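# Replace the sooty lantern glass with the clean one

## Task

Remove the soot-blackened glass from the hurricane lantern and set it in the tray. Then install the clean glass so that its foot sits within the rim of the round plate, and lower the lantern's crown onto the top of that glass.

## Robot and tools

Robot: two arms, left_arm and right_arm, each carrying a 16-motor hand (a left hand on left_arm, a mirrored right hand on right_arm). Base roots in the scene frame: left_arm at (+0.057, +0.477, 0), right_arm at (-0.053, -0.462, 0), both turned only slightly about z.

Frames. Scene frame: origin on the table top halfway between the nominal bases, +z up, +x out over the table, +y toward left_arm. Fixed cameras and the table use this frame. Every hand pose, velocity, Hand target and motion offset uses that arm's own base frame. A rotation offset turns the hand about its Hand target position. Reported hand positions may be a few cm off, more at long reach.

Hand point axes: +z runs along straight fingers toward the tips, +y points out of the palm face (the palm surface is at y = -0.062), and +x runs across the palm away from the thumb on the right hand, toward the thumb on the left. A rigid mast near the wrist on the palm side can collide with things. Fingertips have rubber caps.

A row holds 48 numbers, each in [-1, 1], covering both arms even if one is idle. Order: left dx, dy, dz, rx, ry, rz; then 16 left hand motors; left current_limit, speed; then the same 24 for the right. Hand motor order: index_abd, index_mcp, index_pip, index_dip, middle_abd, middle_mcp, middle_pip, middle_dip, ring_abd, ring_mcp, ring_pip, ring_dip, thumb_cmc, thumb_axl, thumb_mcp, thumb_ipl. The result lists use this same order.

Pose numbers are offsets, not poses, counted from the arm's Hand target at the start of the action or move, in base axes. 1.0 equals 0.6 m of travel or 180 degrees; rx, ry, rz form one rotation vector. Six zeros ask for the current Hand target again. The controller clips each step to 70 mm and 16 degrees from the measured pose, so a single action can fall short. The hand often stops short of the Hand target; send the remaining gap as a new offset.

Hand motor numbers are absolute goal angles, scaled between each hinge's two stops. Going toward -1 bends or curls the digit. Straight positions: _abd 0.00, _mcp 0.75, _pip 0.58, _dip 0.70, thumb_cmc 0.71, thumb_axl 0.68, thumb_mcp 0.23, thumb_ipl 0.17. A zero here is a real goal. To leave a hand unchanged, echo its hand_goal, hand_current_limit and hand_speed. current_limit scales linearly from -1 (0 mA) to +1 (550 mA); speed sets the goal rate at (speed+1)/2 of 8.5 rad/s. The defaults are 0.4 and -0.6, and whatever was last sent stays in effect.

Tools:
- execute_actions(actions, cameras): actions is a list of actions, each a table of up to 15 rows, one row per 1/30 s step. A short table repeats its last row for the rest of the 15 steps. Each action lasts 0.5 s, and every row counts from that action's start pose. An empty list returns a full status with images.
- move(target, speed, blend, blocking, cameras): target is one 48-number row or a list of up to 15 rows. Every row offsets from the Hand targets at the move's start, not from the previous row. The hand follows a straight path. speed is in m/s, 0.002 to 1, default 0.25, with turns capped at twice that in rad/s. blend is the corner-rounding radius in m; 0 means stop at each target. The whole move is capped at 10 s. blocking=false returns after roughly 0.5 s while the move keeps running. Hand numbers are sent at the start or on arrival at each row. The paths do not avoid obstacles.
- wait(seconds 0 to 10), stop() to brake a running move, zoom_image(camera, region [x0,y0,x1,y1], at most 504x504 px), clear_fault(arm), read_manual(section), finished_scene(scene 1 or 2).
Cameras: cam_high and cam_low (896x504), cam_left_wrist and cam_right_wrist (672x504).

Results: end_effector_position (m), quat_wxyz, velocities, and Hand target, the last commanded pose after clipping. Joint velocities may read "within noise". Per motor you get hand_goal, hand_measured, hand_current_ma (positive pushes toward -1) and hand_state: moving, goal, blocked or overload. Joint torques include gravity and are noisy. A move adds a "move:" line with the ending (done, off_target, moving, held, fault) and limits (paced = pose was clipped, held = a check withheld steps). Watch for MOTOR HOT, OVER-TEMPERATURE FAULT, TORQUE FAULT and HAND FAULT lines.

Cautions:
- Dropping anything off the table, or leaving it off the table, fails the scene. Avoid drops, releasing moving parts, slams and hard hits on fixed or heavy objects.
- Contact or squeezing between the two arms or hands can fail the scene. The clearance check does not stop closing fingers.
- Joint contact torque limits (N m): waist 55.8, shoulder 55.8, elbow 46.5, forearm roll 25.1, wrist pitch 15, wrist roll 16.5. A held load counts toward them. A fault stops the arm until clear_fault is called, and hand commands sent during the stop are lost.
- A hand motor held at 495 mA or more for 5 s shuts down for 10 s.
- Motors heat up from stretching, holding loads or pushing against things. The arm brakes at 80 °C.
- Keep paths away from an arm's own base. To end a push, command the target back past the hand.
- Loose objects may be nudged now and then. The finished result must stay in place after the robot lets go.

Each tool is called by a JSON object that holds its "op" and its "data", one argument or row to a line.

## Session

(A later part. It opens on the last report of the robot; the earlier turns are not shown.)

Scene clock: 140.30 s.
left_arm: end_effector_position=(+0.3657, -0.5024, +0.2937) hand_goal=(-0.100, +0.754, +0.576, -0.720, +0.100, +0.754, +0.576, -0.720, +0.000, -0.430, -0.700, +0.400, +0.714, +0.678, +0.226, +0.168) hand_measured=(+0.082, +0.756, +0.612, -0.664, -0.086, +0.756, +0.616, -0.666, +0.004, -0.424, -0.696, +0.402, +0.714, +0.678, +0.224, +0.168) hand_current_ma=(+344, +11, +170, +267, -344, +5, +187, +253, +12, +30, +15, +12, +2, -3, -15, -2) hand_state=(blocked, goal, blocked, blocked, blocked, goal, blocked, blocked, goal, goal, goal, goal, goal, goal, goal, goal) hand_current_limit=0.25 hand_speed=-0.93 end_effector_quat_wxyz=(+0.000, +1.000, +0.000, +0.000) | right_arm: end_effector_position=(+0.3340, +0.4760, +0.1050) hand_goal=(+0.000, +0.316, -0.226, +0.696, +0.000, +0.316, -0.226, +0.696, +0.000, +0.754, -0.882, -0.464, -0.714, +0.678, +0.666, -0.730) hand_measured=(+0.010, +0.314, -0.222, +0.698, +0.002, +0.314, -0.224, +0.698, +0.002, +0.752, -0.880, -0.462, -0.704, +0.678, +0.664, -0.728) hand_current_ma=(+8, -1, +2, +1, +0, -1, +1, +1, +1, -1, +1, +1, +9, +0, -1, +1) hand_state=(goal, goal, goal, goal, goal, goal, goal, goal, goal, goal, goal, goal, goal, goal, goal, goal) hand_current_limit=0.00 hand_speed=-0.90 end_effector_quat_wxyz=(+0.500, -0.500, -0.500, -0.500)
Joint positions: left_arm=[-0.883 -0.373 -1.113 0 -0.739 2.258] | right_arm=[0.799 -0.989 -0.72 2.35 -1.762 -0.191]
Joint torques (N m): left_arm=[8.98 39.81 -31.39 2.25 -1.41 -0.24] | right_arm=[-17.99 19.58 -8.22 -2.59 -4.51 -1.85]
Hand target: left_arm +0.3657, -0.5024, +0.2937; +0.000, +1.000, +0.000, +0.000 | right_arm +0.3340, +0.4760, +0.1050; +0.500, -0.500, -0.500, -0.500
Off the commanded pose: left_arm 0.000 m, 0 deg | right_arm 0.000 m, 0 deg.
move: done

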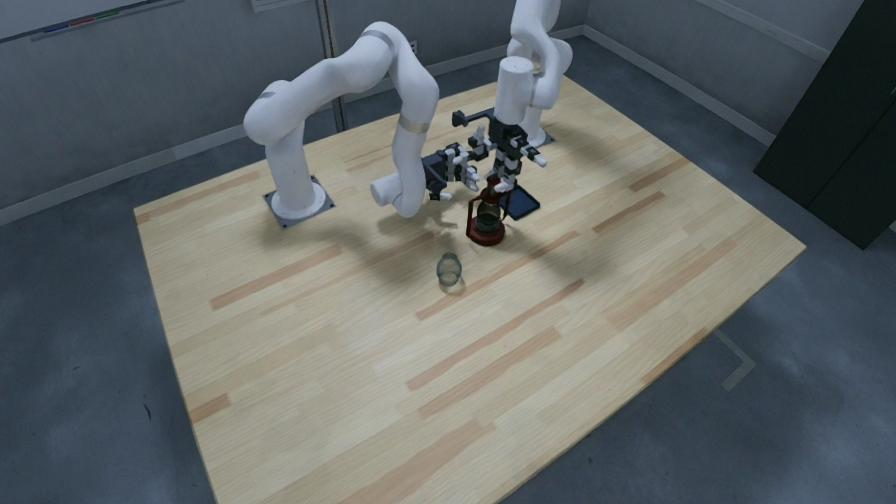

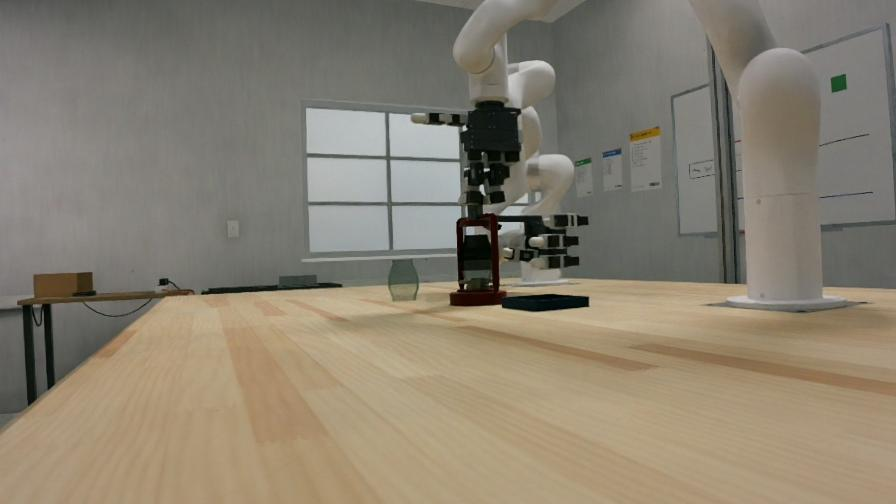

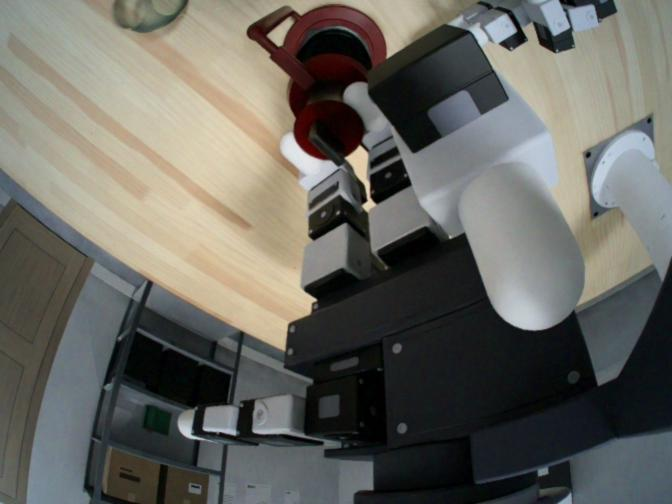

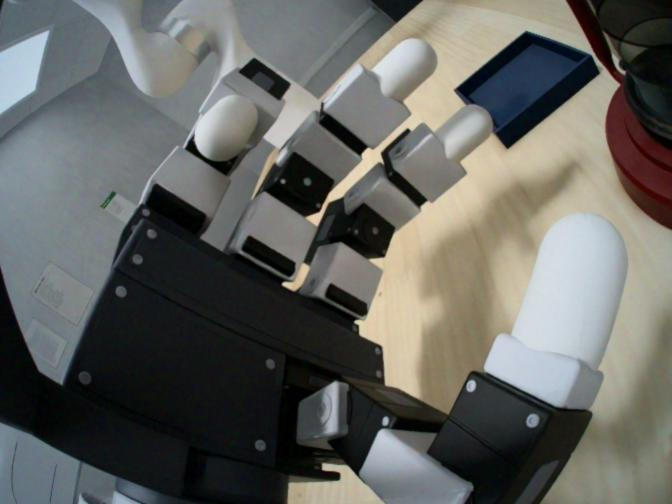

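{"op": "move", "data": {
  "target": [0.0,0,0,0,0,0, -0.1,0.754,0.576,-0.72, 0.1,0.754,0.576,-0.72, 0,-0.43,-0.7,0.4, 0.714,0.678,0.226,0.168, 0.25,-0.93, 0.075,0,0,0,0,0, 0,0.315,-0.226,0.696, 0,0.315,-0.226,0.696, 0,0.754,-0.883,-0.464, -0.714,0.678,0.666,-0.73, 0.0,-0.9],
  "speed": 0.08,
  "cameras": ["cam_low","cam_high","cam_right_wrist"]
}}

{"op": "zoom_image", "data": {
  "camera": "cam_low",
  "region": [430, 170, 570, 320]
}}

{"op": "zoom_image", "data": {
  "camera": "cam_high",
  "region": [420, 130, 540, 260]
}}

{"op": "zoom_image", "data": {
  "camera": "cam_right_wrist",
  "region": [472, 0, 672, 300]
}}

Scene clock: 141.50 s.
left_arm: end_effector_position=(+0.3657, -0.5024, +0.2937) hand_goal=(-0.100, +0.754, +0.576, -0.720, +0.100, +0.754, +0.576, -0.720, +0.000, -0.430, -0.700, +0.400, +0.714, +0.678, +0.226, +0.168) hand_measured=(+0.082, +0.756, +0.612, -0.664, -0.086, +0.756, +0.616, -0.666, +0.004, -0.424, -0.696, +0.402, +0.714, +0.678, +0.224, +0.168) hand_current_ma=(+344, +11, +170, +267, -344, +5, +187, +253, +12, +30, +15, +12, +2, -3, -15, -2) hand_state=(blocked, goal, blocked, blocked, blocked, goal, blocked, blocked, goal, goal, goal, goal, goal, goal, goal, goal) hand_current_limit=0.25 hand_speed=-0.93 end_effector_quat_wxyz=(+0.000, +1.000, +0.000, +0.000) | right_arm: end_effector_position=(+0.3790, +0.4760, +0.1050) hand_goal=(+0.000, +0.316, -0.226, +0.696, +0.000, +0.316, -0.226, +0.696, +0.000, +0.754, -0.882, -0.464, -0.714, +0.678, +0.666, -0.730) hand_measured=(+0.010, +0.314, -0.222, +0.698, +0.002, +0.314, -0.224, +0.698, +0.002, +0.752, -0.880, -0.462, -0.704, +0.678, +0.664, -0.728) hand_current_ma=(+8, -1, +2, +1, +0, -1, +1, +1, +1, -1, +1, +1, +9, +0, -1, +1) hand_state=(goal, goal, goal, goal, goal, goal, goal, goal, goal, goal, goal, goal, goal, goal, goal, goal) hand_current_limit=0.00 hand_speed=-0.90 end_effector_quat_wxyz=(+0.500, -0.500, -0.500, -0.500)
Joint positions: left_arm=[-0.883 -0.373 -1.113 0 -0.739 2.258] | right_arm=[0.716 -0.999 -0.798 2.276 -1.702 -0.153]
Joint torques (N m): left_arm=[9.33 39.78 -31.49 2.32 -1.42 -0.24] | right_arm=[-19.28 21.52 -8.74 -2.77 0.12 1.66]
Hand target: left_arm +0.3657, -0.5024, +0.2937; +0.000, +1.000, +0.000, +0.000 | right_arm +0.3790, +0.4760, +0.1050; +0.500, -0.500, -0.500, -0.500
Off the commanded pose: left_arm 0.000 m, 0 deg | right_arm 0.000 m, 0 deg.
move: done
Images, in order (width x height): cam_high 896x504, cam_low 896x504, cam_right_wrist 672x504.

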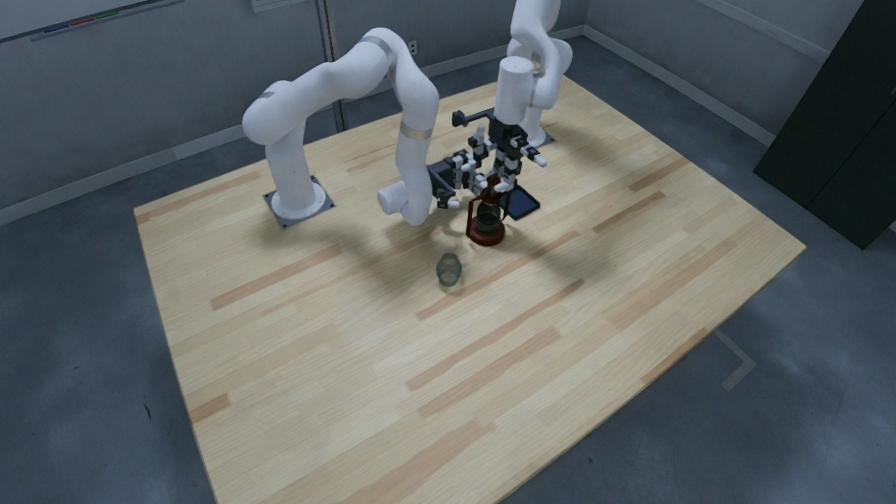

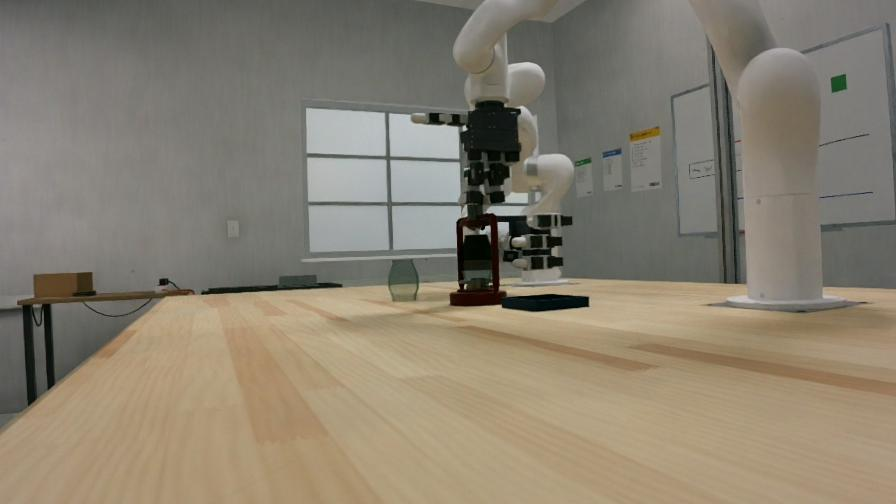

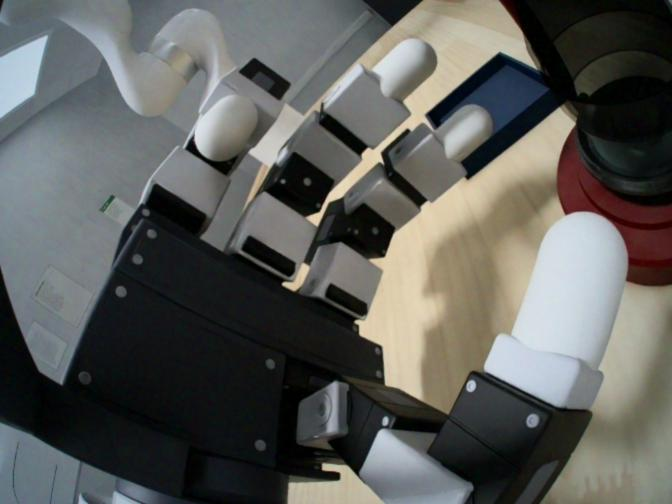

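Scaled by 3.360 from the camera's 896x504 image, which has a finer 1280x720 frame.

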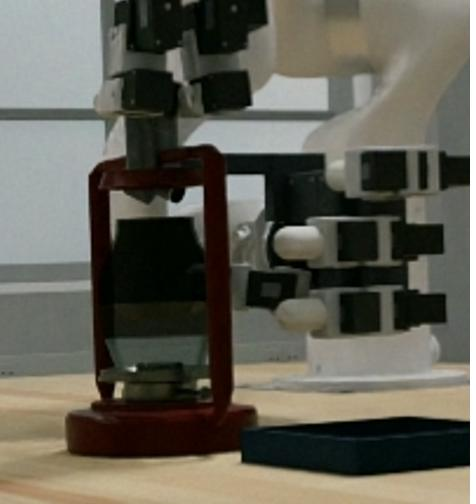

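Scaled by 3.877 from the camera's 896x504 image, which has a finer 1280x720 frame.

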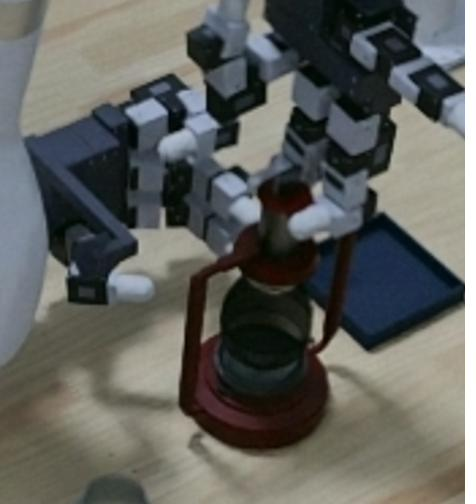

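Scaled by 1.680 from the camera's 672x504 image, which has a finer 960x720 frame.

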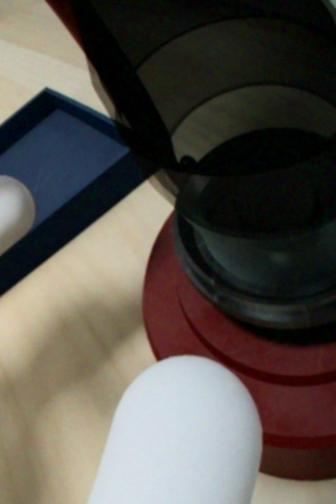

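{"op": "move", "data": {
  "target": [
    [0.0,0,0.0,0,0,0, -0.1,0.754,0.576,-0.72, 0.1,0.754,0.576,-0.72, 0,-0.43,-0.7,0.4, 0.714,0.678,0.226,0.168, 0.25,-0.93, 0.0333,0.005,0,0,0,0, 0,0.315,-0.226,0.696, 0,0.315,-0.226,0.696, 0,0.754,-0.883,-0.464, -0.714,0.678,0.666,-0.73, 0.0,-0.9]
  ],
  "speed": 0.04,
  "cameras": ["cam_low","cam_high","cam_right_wrist"]
}}

{"op": "zoom_image", "data": {
  "camera": "cam_low",
  "region": [430, 170, 570, 320]
}}

{"op": "zoom_image", "data": {
  "camera": "cam_high",
  "region": [420, 130, 540, 260]
}}

{"op": "zoom_image", "data": {
  "camera": "cam_right_wrist",
  "region": [372, 0, 672, 300]
}}

Scene clock: 143.50 s.
left_arm: end_effector_position=(+0.3657, -0.5024, +0.2937) hand_goal=(-0.100, +0.754, +0.576, -0.720, +0.100, +0.754, +0.576, -0.720, +0.000, -0.430, -0.700, +0.400, +0.714, +0.678, +0.226, +0.168) hand_measured=(+0.082, +0.756, +0.612, -0.664, -0.086, +0.756, +0.616, -0.666, +0.004, -0.424, -0.696, +0.402, +0.714, +0.678, +0.224, +0.168) hand_current_ma=(+344, +11, +170, +267, -344, +5, +187, +253, +12, +30, +15, +12, +2, -3, -15, -2) hand_state=(blocked, goal, blocked, blocked, blocked, goal, blocked, blocked, goal, goal, goal, goal, goal, goal, goal, goal) hand_current_limit=0.25 hand_speed=-0.93 end_effector_quat_wxyz=(+0.000, +1.000, +0.000, +0.000) | right_arm: end_effector_position=(+0.3990, +0.4790, +0.1050) hand_goal=(+0.000, +0.316, -0.226, +0.696, +0.000, +0.316, -0.226, +0.696, +0.000, +0.754, -0.882, -0.464, -0.714, +0.678, +0.666, -0.730) hand_measured=(+0.010, +0.314, -0.222, +0.698, +0.002, +0.314, -0.224, +0.698, +0.002, +0.752, -0.880, -0.462, -0.704, +0.678, +0.664, -0.728) hand_current_ma=(+8, -1, +2, +1, +0, -1, +1, +1, +1, -1, +1, +1, +9, +0, -1, +1) hand_state=(goal, goal, goal, goal, goal, goal, goal, goal, goal, goal, goal, goal, goal, goal, goal, goal) hand_current_limit=0.00 hand_speed=-0.90 end_effector_quat_wxyz=(+0.500, -0.500, -0.500, -0.500)
Joint positions: left_arm=[-0.883 -0.373 -1.113 0 -0.739 2.258] | right_arm=[0.689 -1.007 -0.841 2.252 -1.676 -0.129]
Joint torques (N m): left_arm=[9.66 39.27 -31.6 2.44 -1.41 -0.24] | right_arm=[-17.96 22.48 -9.19 -2.71 0.26 1.66]
Hand target: left_arm +0.3657, -0.5024, +0.2937; +0.000, +1.000, +0.000, +0.000 | right_arm +0.3990, +0.4790, +0.1050; +0.500, -0.500, -0.500, -0.500
Off the commanded pose: left_arm 0.000 m, 0 deg | right_arm 0.000 m, 0 deg.
move: done
Images, in order (width x height): cam_high 896x504, cam_low 896x504, cam_right_wrist 672x504.

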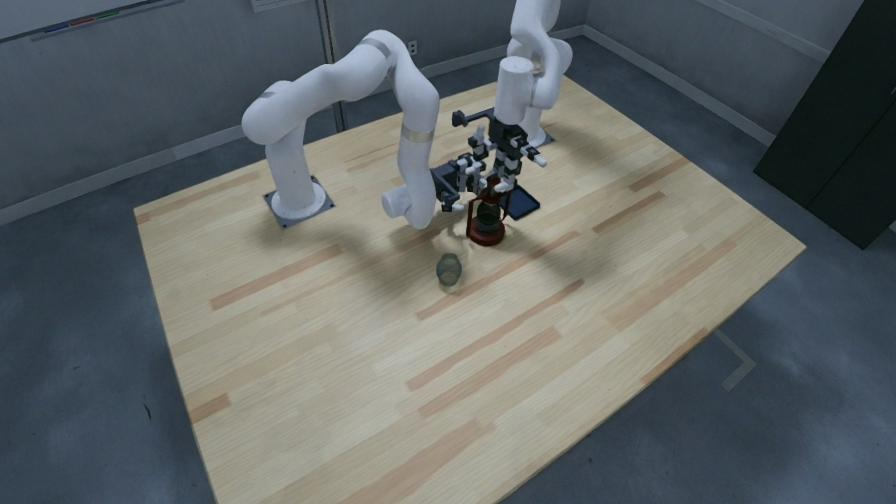

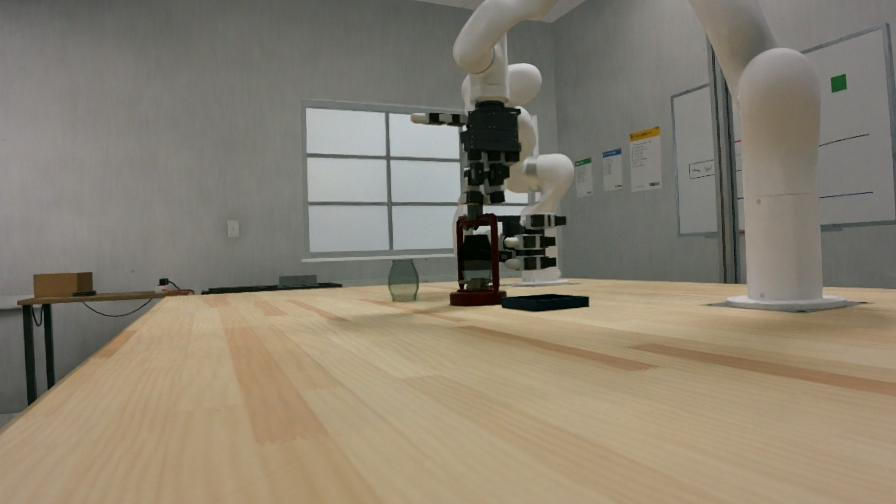

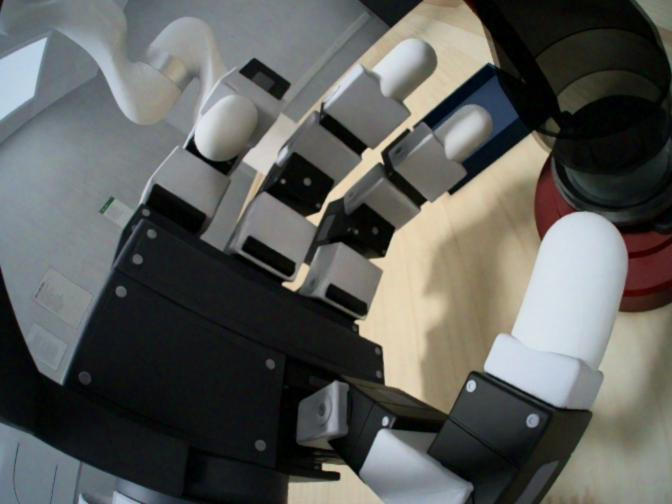

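Scaled by 3.360 from the camera's 896x504 image, which has a finer 1280x720 frame.

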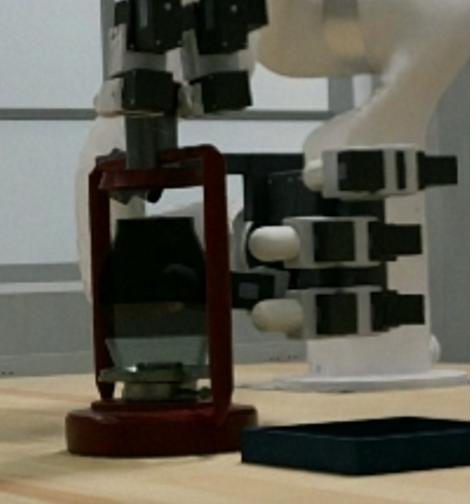

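Scaled by 3.877 from the camera's 896x504 image, which has a finer 1280x720 frame.

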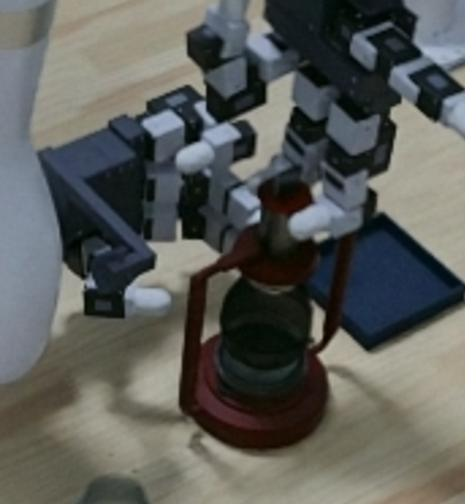

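Scaled by 1.680 from the camera's 672x504 image, which has a finer 960x720 frame.

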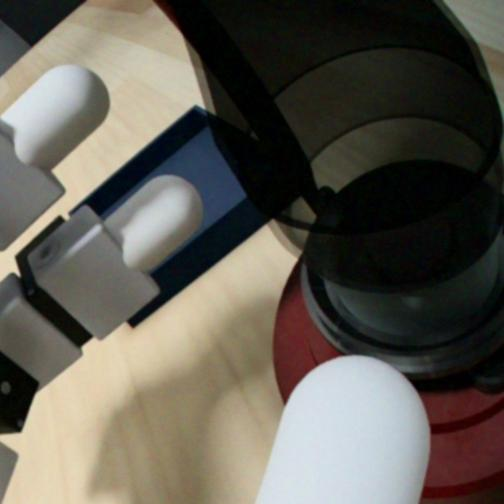

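{"op": "move", "data": {
  "target": [
    [0.0,0,0.0,0,0,0, -0.1,0.754,0.576,-0.72, 0.1,0.754,0.576,-0.72, 0,-0.43,-0.7,0.4, 0.714,0.678,0.226,0.168, 0.25,-0.93, 0.03,0.00,0,0,0,0, 0,0.315,-0.226,0.696, 0,0.315,-0.226,0.696, 0,0.754,-0.883,-0.464, -0.714,0.678,0.666,-0.73, 0.0,-0.9]
  ],
  "speed": 0.03,
  "cameras": ["cam_low","cam_high","cam_right_wrist"]
}}

{"op": "zoom_image", "data": {
  "camera": "cam_low",
  "region": [430, 170, 570, 320]
}}

{"op": "zoom_image", "data": {
  "camera": "cam_high",
  "region": [420, 130, 540, 260]
}}

{"op": "zoom_image", "data": {
  "camera": "cam_right_wrist",
  "region": [372, 0, 672, 300]
}}

Scene clock: 144.83 s.
left_arm: end_effector_position=(+0.3657, -0.5024, +0.2937) hand_goal=(-0.100, +0.754, +0.576, -0.720, +0.100, +0.754, +0.576, -0.720, +0.000, -0.430, -0.700, +0.400, +0.714, +0.678, +0.226, +0.168) hand_measured=(+0.082, +0.756, +0.612, -0.664, -0.086, +0.756, +0.616, -0.666, +0.004, -0.424, -0.696, +0.402, +0.714, +0.678, +0.224, +0.168) hand_current_ma=(+344, +11, +170, +267, -344, +5, +187, +253, +12, +30, +15, +12, +2, -3, -15, -2) hand_state=(blocked, goal, blocked, blocked, blocked, goal, blocked, blocked, goal, goal, goal, goal, goal, goal, goal, goal) hand_current_limit=0.25 hand_speed=-0.93 end_effector_quat_wxyz=(+0.000, +1.000, +0.000, +0.000) | right_arm: end_effector_position=(+0.4170, +0.4790, +0.1050) hand_goal=(+0.000, +0.316, -0.226, +0.696, +0.000, +0.316, -0.226, +0.696, +0.000, +0.754, -0.882, -0.464, -0.714, +0.678, +0.666, -0.730) hand_measured=(+0.010, +0.314, -0.222, +0.698, +0.002, +0.314, -0.224, +0.698, +0.002, +0.752, -0.880, -0.462, -0.704, +0.678, +0.664, -0.728) hand_current_ma=(+8, -1, +2, +1, +0, -1, +1, +1, +1, -1, +1, +1, +9, +0, -1, +1) hand_state=(goal, goal, goal, goal, goal, goal, goal, goal, goal, goal, goal, goal, goal, goal, goal, goal) hand_current_limit=0.00 hand_speed=-0.90 end_effector_quat_wxyz=(+0.500, -0.500, -0.500, -0.500)
Joint positions: left_arm=[-0.883 -0.373 -1.113 0 -0.739 2.258] | right_arm=[0.662 -1.014 -0.876 2.227 -1.655 -0.109]
Joint torques (N m): left_arm=[8.42 39.28 -31.48 2.38 -1.4 -0.23] | right_arm=[-18.21 24.77 -9.38 -3.41 0.15 1.66]
Hand target: left_arm +0.3657, -0.5024, +0.2937; +0.000, +1.000, +0.000, +0.000 | right_arm +0.4170, +0.4790, +0.1050; +0.500, -0.500, -0.500, -0.500
Off the commanded pose: left_arm 0.000 m, 0 deg | right_arm 0.000 m, 0 deg.
move: done
Images, in order (width x height): cam_high 896x504, cam_low 896x504, cam_right_wrist 672x504.

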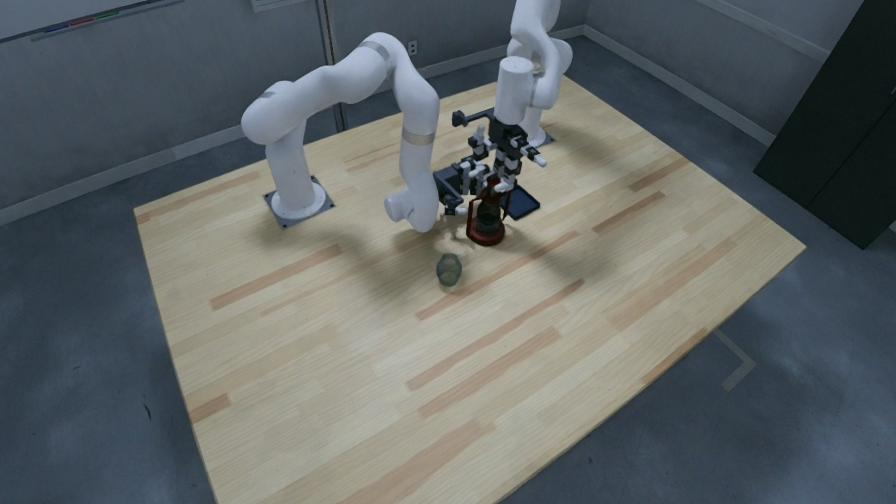

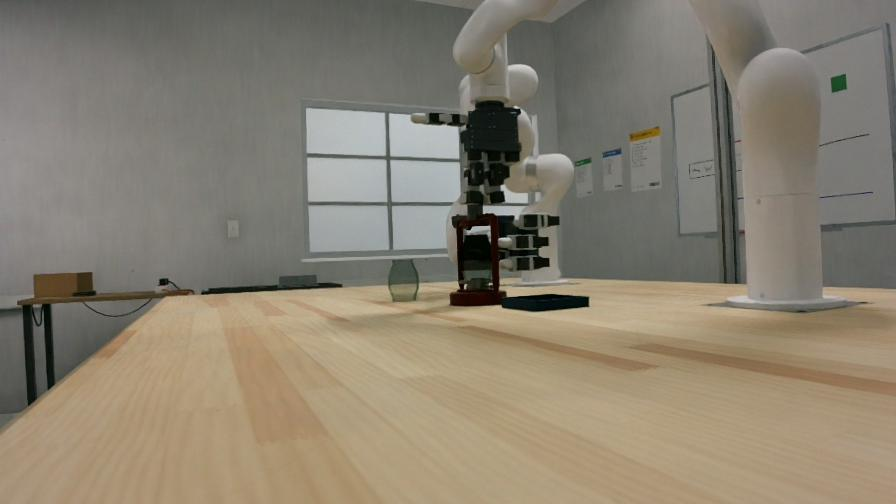

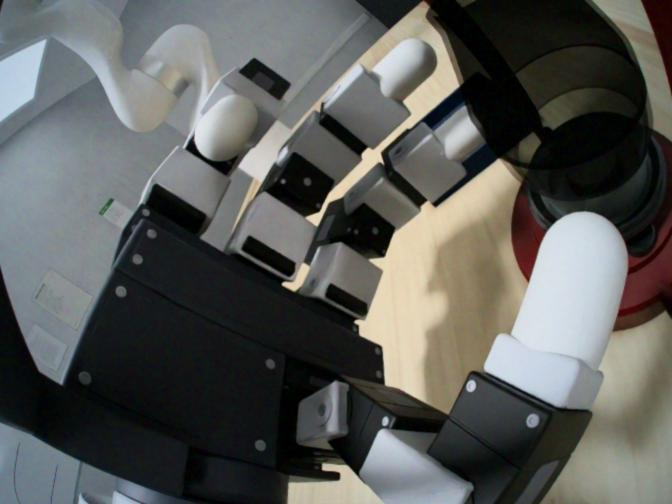

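Scaled by 3.360 from the camera's 896x504 image, which has a finer 1280x720 frame.

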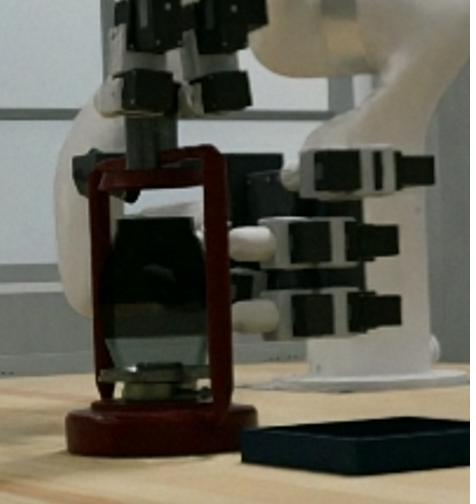

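Scaled by 3.877 from the camera's 896x504 image, which has a finer 1280x720 frame.

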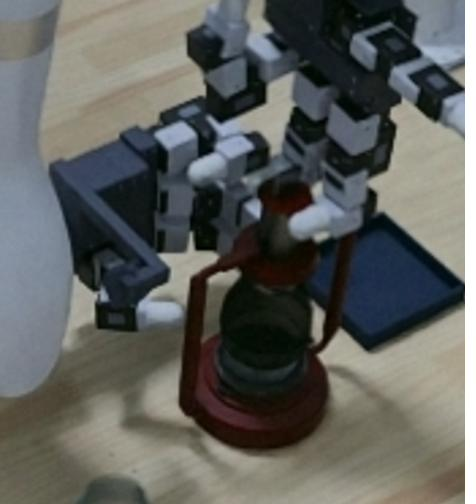

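Scaled by 1.680 from the camera's 672x504 image, which has a finer 960x720 frame.

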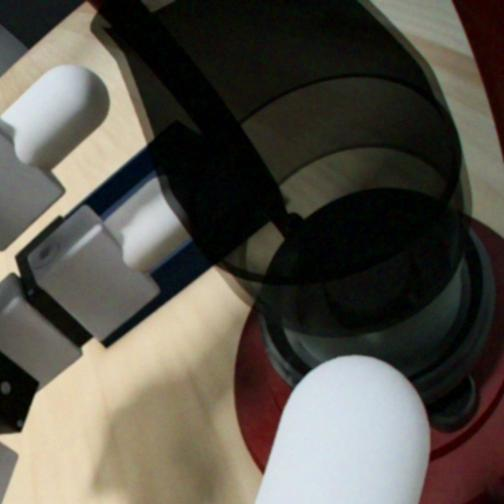

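{"op": "move", "data": {
  "target": [
    [0.0,0,0.0,0,0,0, -0.1,0.754,0.576,-0.72, 0.1,0.754,0.576,-0.72, 0,-0.43,-0.7,0.4, 0.714,0.678,0.226,0.168, 0.25,-0.93, 0.025,0.00,0,0,0,0, 0,0.315,-0.226,0.696, 0,0.315,-0.226,0.696, 0,0.754,-0.883,-0.464, -0.714,0.678,0.666,-0.73, 0.0,-0.9]
  ],
  "speed": 0.03,
  "cameras": ["cam_low","cam_high","cam_right_wrist"]
}}

{"op": "zoom_image", "data": {
  "camera": "cam_low",
  "region": [430, 170, 570, 320]
}}

{"op": "zoom_image", "data": {
  "camera": "cam_high",
  "region": [440, 150, 530, 250]
}}

{"op": "zoom_image", "data": {
  "camera": "cam_right_wrist",
  "region": [372, 0, 672, 300]
}}

Scene clock: 145.83 s.
left_arm: end_effector_position=(+0.3657, -0.5024, +0.2937) hand_goal=(-0.100, +0.754, +0.576, -0.720, +0.100, +0.754, +0.576, -0.720, +0.000, -0.430, -0.700, +0.400, +0.714, +0.678, +0.226, +0.168) hand_measured=(+0.082, +0.756, +0.612, -0.664, -0.086, +0.756, +0.616, -0.666, +0.004, -0.424, -0.696, +0.402, +0.714, +0.678, +0.224, +0.168) hand_current_ma=(+344, +11, +170, +267, -344, +5, +187, +253, +12, +30, +15, +12, +2, -3, -15, -2) hand_state=(blocked, goal, blocked, blocked, blocked, goal, blocked, blocked, goal, goal, goal, goal, goal, goal, goal, goal) hand_current_limit=0.25 hand_speed=-0.93 end_effector_quat_wxyz=(+0.000, +1.000, +0.000, +0.000) | right_arm: end_effector_position=(+0.4320, +0.4790, +0.1050) hand_goal=(+0.000, +0.316, -0.226, +0.696, +0.000, +0.316, -0.226, +0.696, +0.000, +0.754, -0.882, -0.464, -0.714, +0.678, +0.666, -0.730) hand_measured=(+0.010, +0.314, -0.222, +0.698, +0.002, +0.314, -0.224, +0.698, +0.002, +0.752, -0.880, -0.462, -0.704, +0.678, +0.664, -0.728) hand_current_ma=(+8, -1, +2, +1, +0, -1, +1, +1, +1, -1, +1, +1, +9, +0, -1, +1) hand_state=(goal, goal, goal, goal, goal, goal, goal, goal, goal, goal, goal, goal, goal, goal, goal, goal) hand_current_limit=0.00 hand_speed=-0.90 end_effector_quat_wxyz=(+0.500, -0.500, -0.500, -0.500)
Joint positions: left_arm=[-0.883 -0.373 -1.113 0 -0.739 2.258] | right_arm=[0.641 -1.021 -0.907 2.207 -1.639 -0.092]
Joint torques (N m): left_arm=[9.2 39.57 -31.41 2.35 -1.44 -0.26] | right_arm=[-18.39 25.59 -10.2 -3.01 0.27 1.68]
Hand target: left_arm +0.3657, -0.5024, +0.2937; +0.000, +1.000, +0.000, +0.000 | right_arm +0.4320, +0.4790, +0.1050; +0.500, -0.500, -0.500, -0.500
Off the commanded pose: left_arm 0.000 m, 0 deg | right_arm 0.000 m, 0 deg.
move: done
Images, in order (width x height): cam_high 896x504, cam_low 896x504, cam_right_wrist 672x504.

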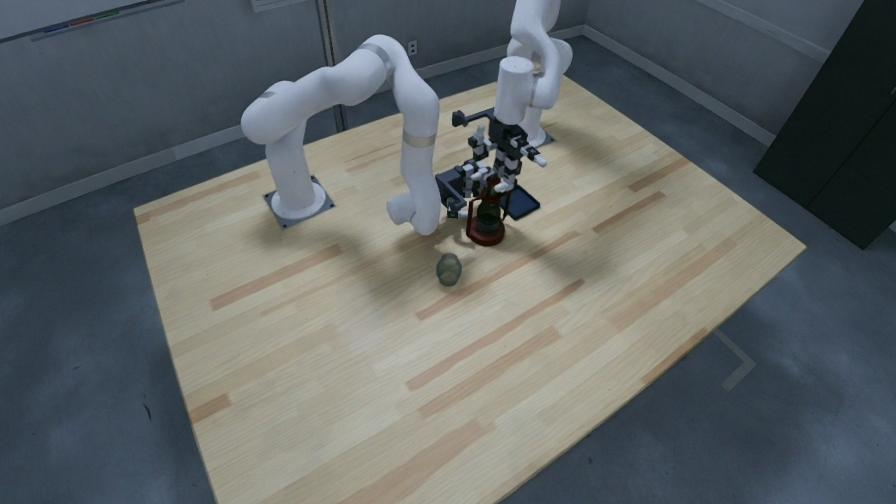

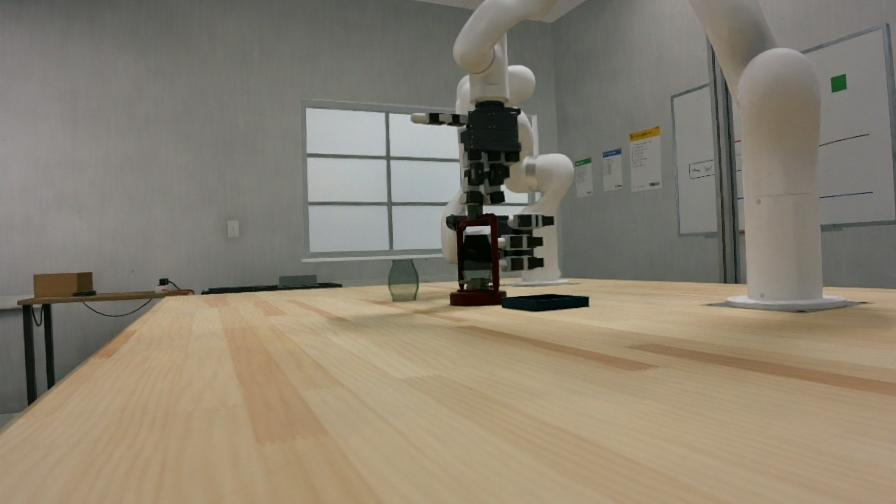

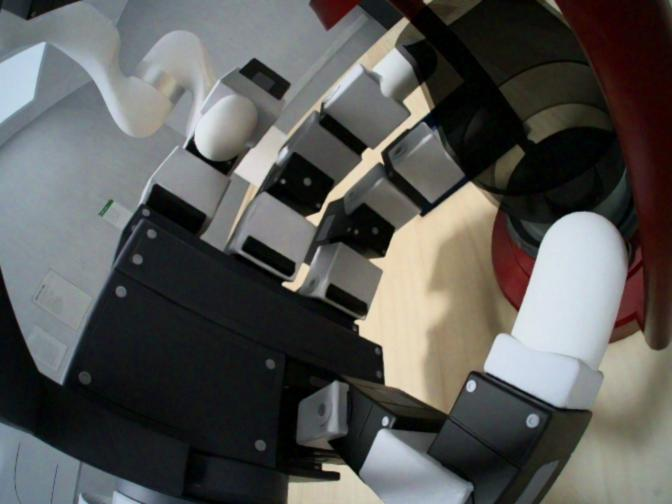

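Scaled by 3.360 from the camera's 896x504 image, which has a finer 1280x720 frame.

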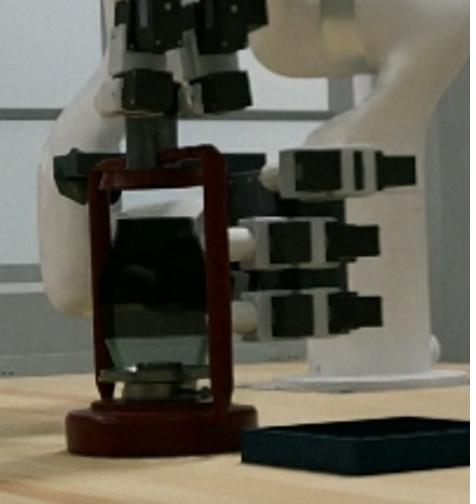

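Scaled by 5.040 from the camera's 896x504 image, which has a finer 1280x720 frame.

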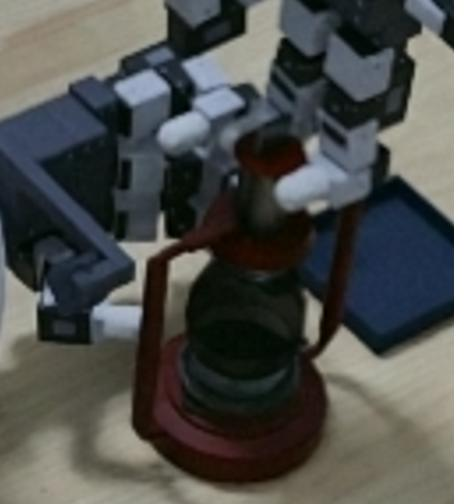

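Scaled by 1.680 from the camera's 672x504 image, which has a finer 960x720 frame.

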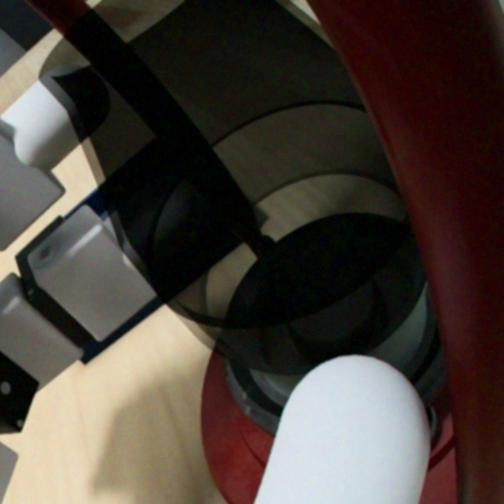

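{"op": "move", "data": {
  "target": [
    [0.0,0,0.0,0,0,0, -0.1,0.754,0.576,-0.72, 0.1,0.754,0.576,-0.72, 0,-0.43,-0.7,0.4, 0.714,0.678,0.226,0.168, 0.25,-0.93, 0.0,0.00,0,0,0,0, 0,0.29,-0.3,0.696, 0,0.29,-0.3,0.696, 0,0.754,-0.883,-0.464, -0.714,0.678,0.52,-0.66, -0.2,-0.93],
    [0.0,0,0.0,0,0,0, -0.1,0.754,0.576,-0.72, 0.1,0.754,0.576,-0.72, 0,-0.43,-0.7,0.4, 0.714,0.678,0.226,0.168, 0.25,-0.93, 0.0067,0.00,0,0,0,0, 0,0.29,-0.3,0.696, 0,0.29,-0.3,0.696, 0,0.754,-0.883,-0.464, -0.714,0.678,0.52,-0.66, -0.2,-0.93]
  ],
  "speed": 0.03,
  "cameras": ["cam_low","cam_high","cam_right_wrist"]
}}

{"op": "zoom_image", "data": {
  "camera": "cam_low",
  "region": [430, 170, 570, 320]
}}

{"op": "zoom_image", "data": {
  "camera": "cam_right_wrist",
  "region": [372, 0, 672, 300]
}}

Scene clock: 148.00 s.
left_arm: end_effector_position=(+0.3657, -0.5024, +0.2937) hand_goal=(-0.100, +0.754, +0.576, -0.720, +0.100, +0.754, +0.576, -0.720, +0.000, -0.430, -0.700, +0.400, +0.714, +0.678, +0.226, +0.168) hand_measured=(+0.082, +0.756, +0.612, -0.664, -0.086, +0.756, +0.616, -0.666, +0.004, -0.424, -0.696, +0.402, +0.714, +0.678, +0.224, +0.168) hand_current_ma=(+344, +11, +170, +267, -344, +5, +187, +253, +12, +30, +15, +12, +2, -3, -15, -2) hand_state=(blocked, goal, blocked, blocked, blocked, goal, blocked, blocked, goal, goal, goal, goal, goal, goal, goal, goal) hand_current_limit=0.25 hand_speed=-0.93 end_effector_quat_wxyz=(+0.000, +1.000, +0.000, +0.000) | right_arm: end_effector_position=(+0.4360, +0.4790, +0.1050) hand_goal=(+0.000, +0.290, -0.300, +0.696, +0.000, +0.290, -0.300, +0.696, +0.000, +0.754, -0.882, -0.464, -0.714, +0.678, +0.520, -0.660) hand_measured=(+0.002, +0.316, -0.264, +0.704, +0.002, +0.292, -0.298, +0.698, +0.002, +0.752, -0.880, -0.462, -0.704, +0.678, +0.522, -0.662) hand_current_ma=(+1, +39, +59, +6, +0, +1, +2, +1, +1, -1, +1, +1, +9, +0, +2, -2) hand_state=(goal, blocked, blocked, goal, goal, goal, goal, goal, goal, goal, goal, goal, goal, goal, goal, goal) hand_current_limit=-0.20 hand_speed=-0.93 end_effector_quat_wxyz=(+0.500, -0.500, -0.500, -0.500)
Joint positions: left_arm=[-0.883 -0.373 -1.113 0 -0.739 2.258] | right_arm=[0.635 -1.023 -0.915 2.202 -1.634 -0.087]
Joint torques (N m): left_arm=[9.66 39.58 -31.53 2.22 -1.38 -0.24] | right_arm=[-20.51 22.2 -9.43 -1.89 0.22 1.55]
Hand target: left_arm +0.3657, -0.5024, +0.2937; +0.000, +1.000, +0.000, +0.000 | right_arm +0.4360, +0.4790, +0.1050; +0.500, -0.500, -0.500, -0.500
Off the commanded pose: left_arm 0.000 m, 0 deg | right_arm 0.000 m, 0 deg.
move: done
Images, in order (width x height): cam_high 896x504, cam_low 896x504, cam_right_wrist 672x504.

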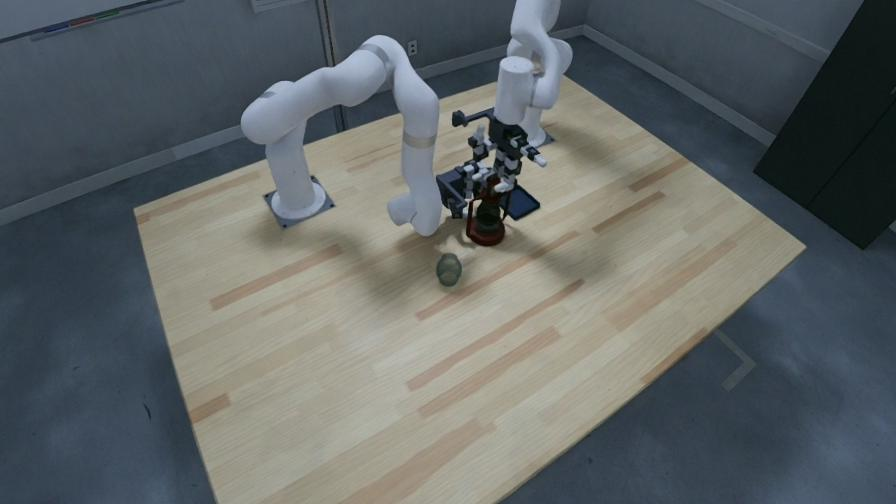

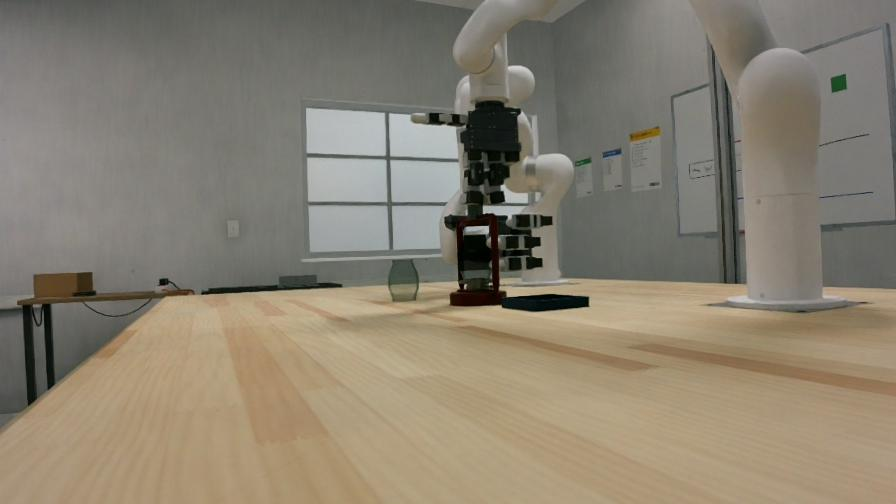

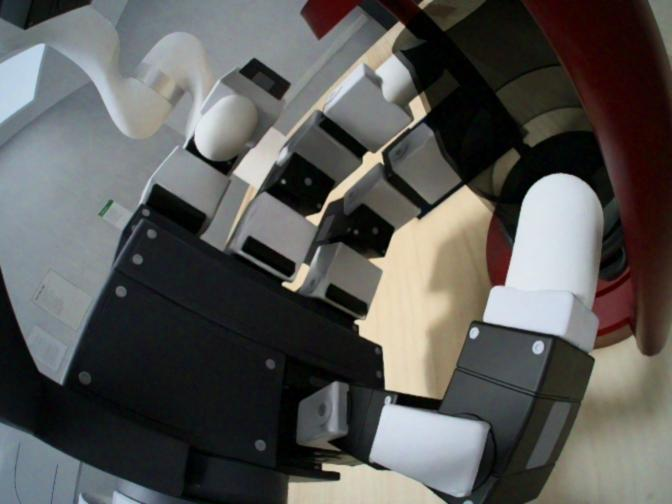

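Scaled by 3.360 from the camera's 896x504 image, which has a finer 1280x720 frame.

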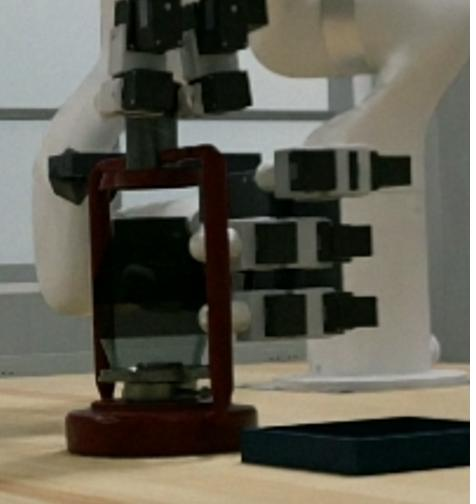

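Scaled by 1.680 from the camera's 672x504 image, which has a finer 960x720 frame.

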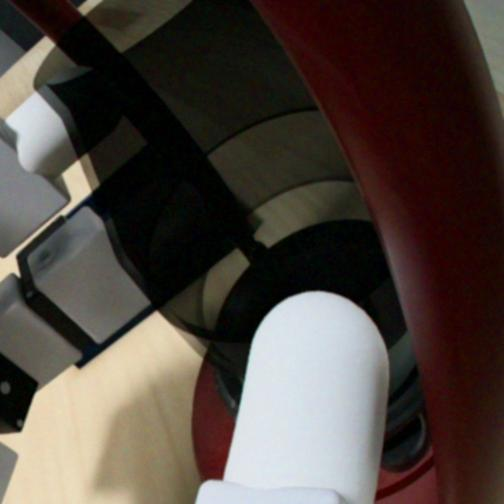

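{"op": "move", "data": {
  "target": [
    [0.0,0,0.0,0,0,0, -0.1,0.754,0.576,-0.72, 0.1,0.754,0.576,-0.72, 0,-0.43,-0.7,0.4, 0.714,0.678,0.226,0.168, 0.25,-0.93, 0.0,0.0083,0,0,0,0, 0,0.29,-0.28,0.696, 0,0.28,-0.33,0.696, 0,0.754,-0.883,-0.464, -0.714,0.678,0.52,-0.66, -0.2,-0.93],
    [0.0,0,0.0,0,0,0, -0.1,0.754,0.576,-0.72, 0.1,0.754,0.576,-0.72, 0,-0.43,-0.7,0.4, 0.714,0.678,0.226,0.168, 0.25,-0.93, 0.0,0.0083,0,0,0,0, 0,0.28,-0.33,0.696, 0,0.27,-0.36,0.696, 0,0.754,-0.883,-0.464, -0.714,0.678,0.42,-0.6, -0.2,-0.95]
  ],
  "speed": 0.03,
  "cameras": ["cam_low","cam_right_wrist"]
}}

{"op": "zoom_image", "data": {
  "camera": "cam_low",
  "region": [430, 170, 570, 320]
}}

{"op": "zoom_image", "data": {
  "camera": "cam_right_wrist",
  "region": [372, 0, 672, 300]
}}

Scene clock: 149.93 s.
left_arm: end_effector_position=(+0.3657, -0.5024, +0.2937) hand_goal=(-0.100, +0.754, +0.576, -0.720, +0.100, +0.754, +0.576, -0.720, +0.000, -0.430, -0.700, +0.400, +0.714, +0.678, +0.226, +0.168) hand_measured=(+0.082, +0.756, +0.612, -0.664, -0.086, +0.756, +0.616, -0.666, +0.004, -0.424, -0.696, +0.402, +0.714, +0.678, +0.224, +0.168) hand_current_ma=(+344, +11, +170, +267, -344, +5, +187, +253, +12, +30, +15, +12, +2, -3, -15, -2) hand_state=(blocked, goal, blocked, blocked, blocked, goal, blocked, blocked, goal, goal, goal, goal, goal, goal, goal, goal) hand_current_limit=0.25 hand_speed=-0.93 end_effector_quat_wxyz=(+0.000, +1.000, +0.000, +0.000) | right_arm: end_effector_position=(+0.4360, +0.4840, +0.1050) hand_goal=(+0.000, +0.280, -0.330, +0.696, +0.000, +0.270, -0.360, +0.696, +0.000, +0.754, -0.882, -0.464, -0.714, +0.678, +0.420, -0.600) hand_measured=(+0.000, +0.302, -0.290, +0.702, +0.000, +0.280, -0.342, +0.698, +0.002, +0.752, -0.880, -0.462, -0.704, +0.678, +0.446, -0.598) hand_current_ma=(+0, +30, +71, +5, +0, +9, +22, +1, +1, -1, +1, +1, +9, +0, +55, +1) hand_state=(goal, blocked, blocked, goal, goal, goal, goal, goal, goal, goal, goal, goal, goal, goal, blocked, goal) hand_current_limit=-0.20 hand_speed=-0.95 end_effector_quat_wxyz=(+0.500, -0.500, -0.500, -0.500)
Joint positions: left_arm=[-0.883 -0.373 -1.113 0 -0.739 2.258] | right_arm=[0.644 -1.024 -0.923 2.212 -1.632 -0.081]
Joint torques (N m): left_arm=[8.15 39.45 -31.31 2.5 -1.34 -0.22] | right_arm=[14.41 25.08 -8.11 3.47 0.4 1.59]
Hand target: left_arm +0.3657, -0.5024, +0.2937; +0.000, +1.000, +0.000, +0.000 | right_arm +0.4360, +0.4840, +0.1050; +0.500, -0.500, -0.500, -0.500
Off the commanded pose: left_arm 0.000 m, 0 deg | right_arm 0.000 m, 0 deg.
move: done
Images, in order (width x height): cam_low 896x504, cam_right_wrist 672x504.

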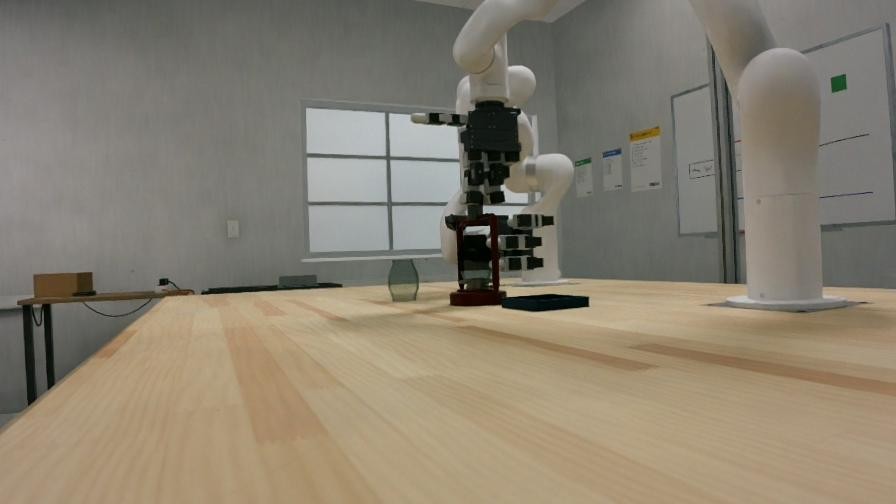

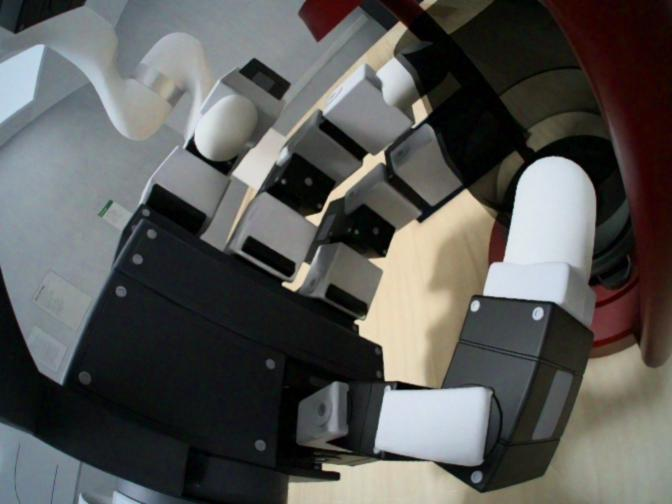

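Scaled by 3.360 from the camera's 896x504 image, which has a finer 1280x720 frame.

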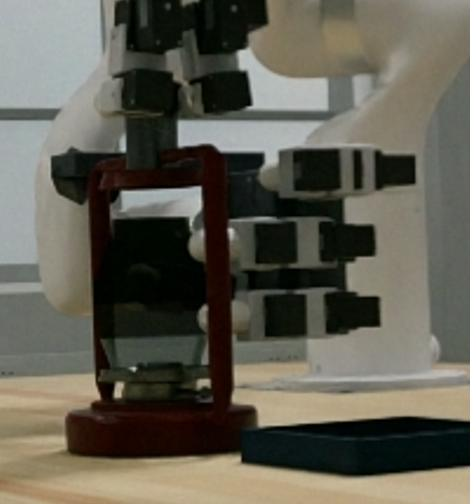

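Scaled by 1.680 from the camera's 672x504 image, which has a finer 960x720 frame.

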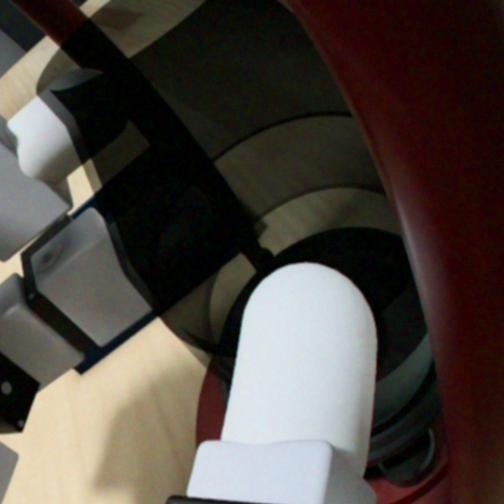

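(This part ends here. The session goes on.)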